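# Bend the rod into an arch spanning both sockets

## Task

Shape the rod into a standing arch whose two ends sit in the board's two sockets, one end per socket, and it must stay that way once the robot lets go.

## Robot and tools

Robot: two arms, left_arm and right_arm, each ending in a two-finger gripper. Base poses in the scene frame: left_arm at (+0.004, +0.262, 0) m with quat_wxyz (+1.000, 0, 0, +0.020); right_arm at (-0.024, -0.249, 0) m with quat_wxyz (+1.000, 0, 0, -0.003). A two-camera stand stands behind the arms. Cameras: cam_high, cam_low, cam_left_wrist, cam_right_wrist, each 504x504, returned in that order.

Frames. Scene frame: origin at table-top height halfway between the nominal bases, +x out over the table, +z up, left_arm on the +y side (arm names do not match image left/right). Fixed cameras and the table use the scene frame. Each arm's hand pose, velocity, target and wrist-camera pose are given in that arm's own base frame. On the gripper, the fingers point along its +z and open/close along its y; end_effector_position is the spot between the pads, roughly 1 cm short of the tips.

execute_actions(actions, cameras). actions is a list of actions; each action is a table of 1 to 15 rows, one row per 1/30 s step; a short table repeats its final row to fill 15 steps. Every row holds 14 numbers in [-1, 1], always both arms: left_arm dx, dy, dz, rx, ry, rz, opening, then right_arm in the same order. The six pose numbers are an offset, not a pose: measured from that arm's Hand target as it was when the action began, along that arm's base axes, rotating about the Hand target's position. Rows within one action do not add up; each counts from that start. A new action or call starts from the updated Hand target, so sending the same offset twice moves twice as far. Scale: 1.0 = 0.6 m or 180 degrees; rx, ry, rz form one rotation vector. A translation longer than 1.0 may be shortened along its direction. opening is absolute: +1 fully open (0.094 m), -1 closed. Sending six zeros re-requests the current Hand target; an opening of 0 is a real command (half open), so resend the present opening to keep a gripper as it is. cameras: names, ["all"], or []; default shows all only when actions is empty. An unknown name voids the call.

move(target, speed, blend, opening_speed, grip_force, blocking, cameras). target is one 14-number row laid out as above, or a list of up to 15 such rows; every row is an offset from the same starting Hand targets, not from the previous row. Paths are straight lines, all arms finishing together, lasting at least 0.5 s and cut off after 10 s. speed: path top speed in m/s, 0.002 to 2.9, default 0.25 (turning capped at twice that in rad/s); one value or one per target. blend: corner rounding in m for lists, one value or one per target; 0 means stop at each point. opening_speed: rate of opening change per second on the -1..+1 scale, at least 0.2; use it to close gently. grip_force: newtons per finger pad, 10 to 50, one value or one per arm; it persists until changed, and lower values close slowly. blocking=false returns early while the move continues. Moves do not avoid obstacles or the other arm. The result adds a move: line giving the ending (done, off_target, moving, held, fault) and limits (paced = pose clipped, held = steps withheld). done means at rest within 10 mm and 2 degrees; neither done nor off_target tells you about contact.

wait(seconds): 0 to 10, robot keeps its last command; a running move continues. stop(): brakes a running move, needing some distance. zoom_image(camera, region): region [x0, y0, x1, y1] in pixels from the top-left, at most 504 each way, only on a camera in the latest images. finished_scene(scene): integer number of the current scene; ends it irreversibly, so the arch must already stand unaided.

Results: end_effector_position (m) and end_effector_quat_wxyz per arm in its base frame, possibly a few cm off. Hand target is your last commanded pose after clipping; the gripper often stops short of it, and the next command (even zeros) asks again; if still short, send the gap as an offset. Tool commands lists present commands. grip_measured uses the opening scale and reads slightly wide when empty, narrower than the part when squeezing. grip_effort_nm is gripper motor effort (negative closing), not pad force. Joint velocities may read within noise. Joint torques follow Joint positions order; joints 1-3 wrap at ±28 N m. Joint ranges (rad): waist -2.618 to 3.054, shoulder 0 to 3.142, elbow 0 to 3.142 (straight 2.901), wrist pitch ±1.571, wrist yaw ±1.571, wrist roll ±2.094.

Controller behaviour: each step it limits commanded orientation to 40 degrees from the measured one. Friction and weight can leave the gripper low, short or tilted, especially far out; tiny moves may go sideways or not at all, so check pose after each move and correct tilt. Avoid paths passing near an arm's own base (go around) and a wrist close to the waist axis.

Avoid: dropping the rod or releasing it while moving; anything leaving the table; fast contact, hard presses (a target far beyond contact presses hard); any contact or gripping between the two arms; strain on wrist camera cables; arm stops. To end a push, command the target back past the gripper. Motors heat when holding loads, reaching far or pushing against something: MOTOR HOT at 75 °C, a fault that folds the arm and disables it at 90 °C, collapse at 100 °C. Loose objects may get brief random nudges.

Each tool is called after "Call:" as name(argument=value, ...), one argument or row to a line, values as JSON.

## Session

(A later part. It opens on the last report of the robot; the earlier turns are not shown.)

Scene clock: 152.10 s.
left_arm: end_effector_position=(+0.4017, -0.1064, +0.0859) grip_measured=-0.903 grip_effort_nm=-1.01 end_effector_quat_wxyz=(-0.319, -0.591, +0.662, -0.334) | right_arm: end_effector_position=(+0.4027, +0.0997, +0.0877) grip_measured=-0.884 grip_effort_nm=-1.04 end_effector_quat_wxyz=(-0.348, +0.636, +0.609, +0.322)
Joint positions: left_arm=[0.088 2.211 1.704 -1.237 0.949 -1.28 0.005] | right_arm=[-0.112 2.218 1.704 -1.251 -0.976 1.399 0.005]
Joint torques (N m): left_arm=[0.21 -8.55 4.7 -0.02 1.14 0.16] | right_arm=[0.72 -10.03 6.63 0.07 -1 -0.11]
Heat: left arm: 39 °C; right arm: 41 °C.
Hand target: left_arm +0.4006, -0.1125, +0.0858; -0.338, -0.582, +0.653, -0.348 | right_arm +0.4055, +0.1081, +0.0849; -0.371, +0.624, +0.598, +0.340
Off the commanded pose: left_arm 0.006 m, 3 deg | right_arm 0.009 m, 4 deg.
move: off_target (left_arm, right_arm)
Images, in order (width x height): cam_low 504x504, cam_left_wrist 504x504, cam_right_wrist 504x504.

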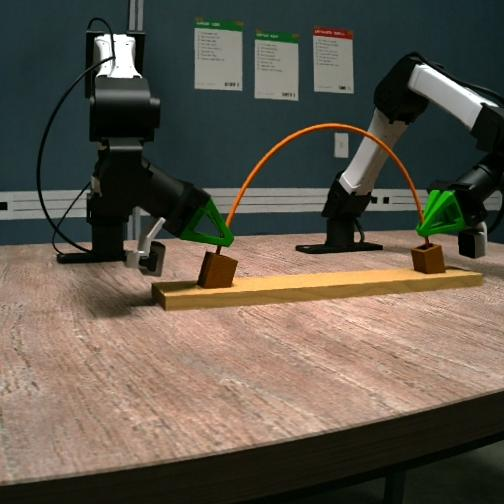

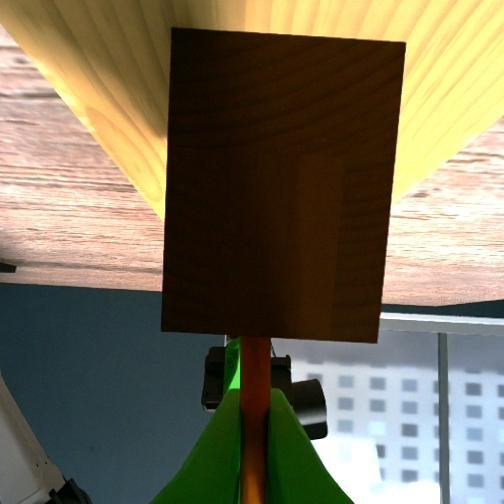

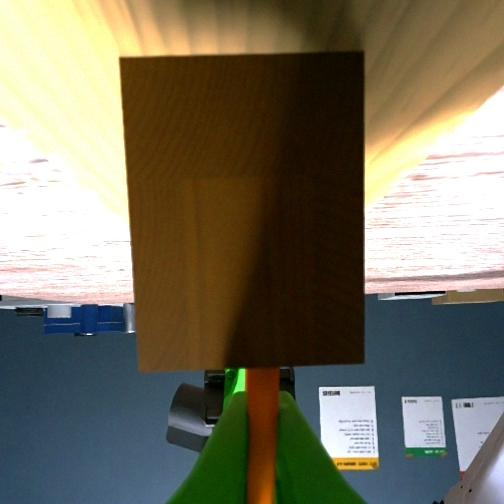

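Call:
move(
  target=[0,0,0,0,0,0,-0.4,0,0,0,0,0,0,-0.4],
  opening_speed=0.4,
  cameras=["cam_low","cam_left_wrist","cam_right_wrist"],
)

Call:
zoom_image(
  camera="cam_low",
  region=[180, 100, 460, 300],
)

Scene clock: 155.37 s.
left_arm: end_effector_position=(+0.4021, -0.1080, +0.0860) grip_measured=-0.401 grip_effort_nm=0.10 end_effector_quat_wxyz=(-0.324, -0.588, +0.659, -0.339) | right_arm: end_effector_position=(+0.4048, +0.1049, +0.0951) grip_measured=-0.402 grip_effort_nm=0.12 end_effector_quat_wxyz=(-0.362, +0.627, +0.599, +0.343)
Joint positions: left_arm=[0.088 2.217 1.704 -1.237 0.965 -1.275 0.028] | right_arm=[-0.112 2.22 1.704 -1.251 -1.033 1.393 0.028]
Joint torques (N m): left_arm=[0.14 -8.99 4.74 -0.04 0.98 0.12] | right_arm=[0.75 -10.1 6.74 0.04 -0.5 -0.06]
Heat: left arm: 39 °C; right arm: 41 °C.
Hand target: left_arm +0.4006, -0.1125, +0.0859; -0.337, -0.582, +0.653, -0.348 | right_arm +0.4055, +0.1081, +0.0849; -0.371, +0.624, +0.598, +0.340
Off the commanded pose: left_arm 0.005 m, 2 deg | right_arm 0.011 m, 1 deg.
move: off_target (right_arm)
Images, in order (width x height): cam_low 504x504, cam_left_wrist 504x504, cam_right_wrist 504x504.

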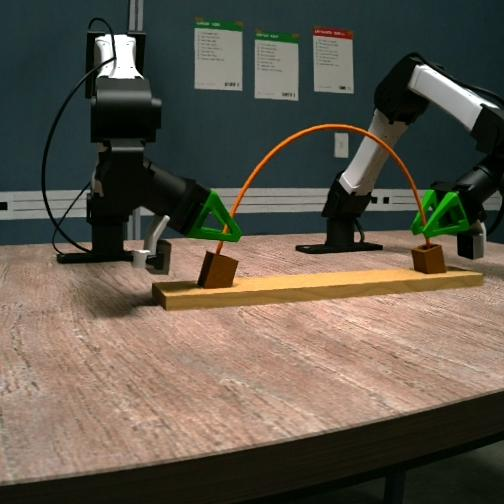

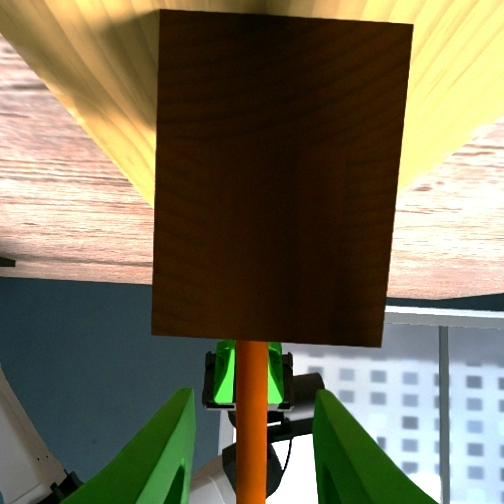

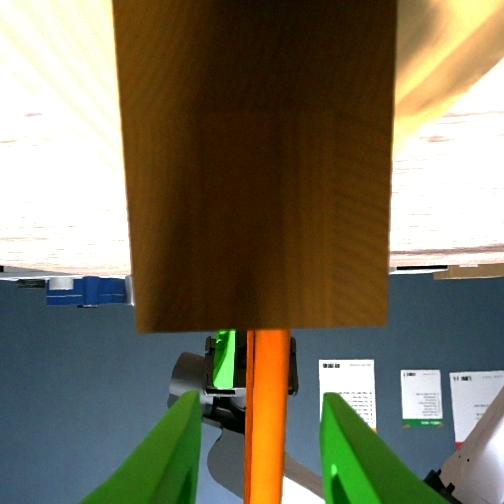

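Scaled by 1.800 from the camera's 504x504 image, which has a finer 720x720 frame.

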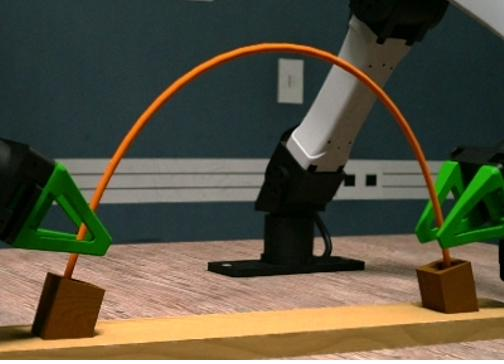

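Call:
move(
  target=[0.008,0.167,0.118,0,0,0,-0.4,0,-0.167,0.118,0,0,0,-0.4],
  speed=0.1,
  cameras=["cam_low","cam_high"],
)

Call:
zoom_image(
  camera="cam_low",
  region=[180, 100, 460, 300],
)

Scene clock: 158.77 s.
left_arm: end_effector_position=(+0.4097, -0.0118, +0.1315) grip_measured=-0.401 grip_effort_nm=0.10 end_effector_quat_wxyz=(+0.281, +0.620, -0.631, +0.372) | right_arm: end_effector_position=(+0.4044, +0.0105, +0.1339) grip_measured=-0.402 grip_effort_nm=0.12 end_effector_quat_wxyz=(-0.334, +0.663, +0.564, +0.362)
Joint positions: left_arm=[0.322 2.226 1.901 -1.517 0.942 -1.092 0.028] | right_arm=[-0.342 2.245 1.898 -1.574 -0.991 1.198 0.028]
Joint torques (N m): left_arm=[0.62 -13.75 7.31 -0.63 0.68 0] | right_arm=[0.03 -18.04 8.81 -0.38 -0.31 0.07]
Heat: left arm: 39 °C; right arm: 41 °C.
Hand target: left_arm +0.4054, -0.0124, +0.1567; +0.337, +0.582, -0.653, +0.348 | right_arm +0.4055, +0.0079, +0.1557; -0.371, +0.624, +0.598, +0.340
Off the commanded pose: left_arm 0.026 m, 9 deg | right_arm 0.022 m, 8 deg.
joint sent to its limit (left arm) — joint 4 (wrist pitch), lower limit. The joint targets are off in orientation, not in position.
joint sent to its limit (right arm) — joint 4 (wrist pitch), lower limit. The joint targets are off in orientation, not in position.
move: off_target (left_arm, right_arm)
Images, in order (width x height): cam_high 504x504, cam_low 504x504.

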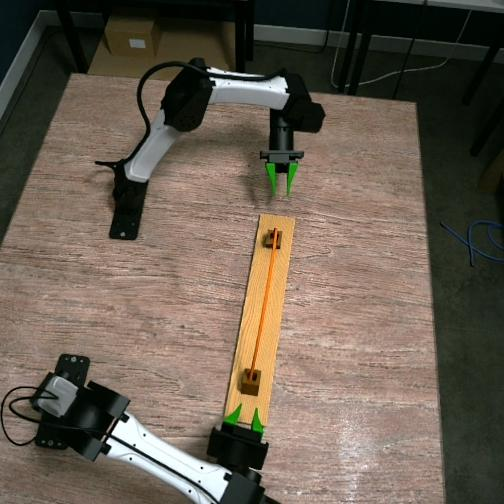

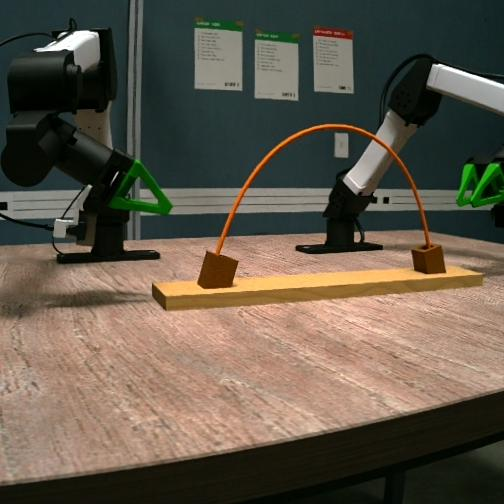

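Scaled by 1.800 from the camera's 504x504 image, which has a finer 720x720 frame.

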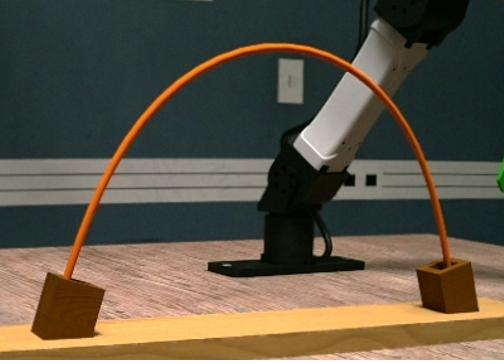

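Call:
finished_scene(
  scene=2,
)

The scene is finished: the task was done.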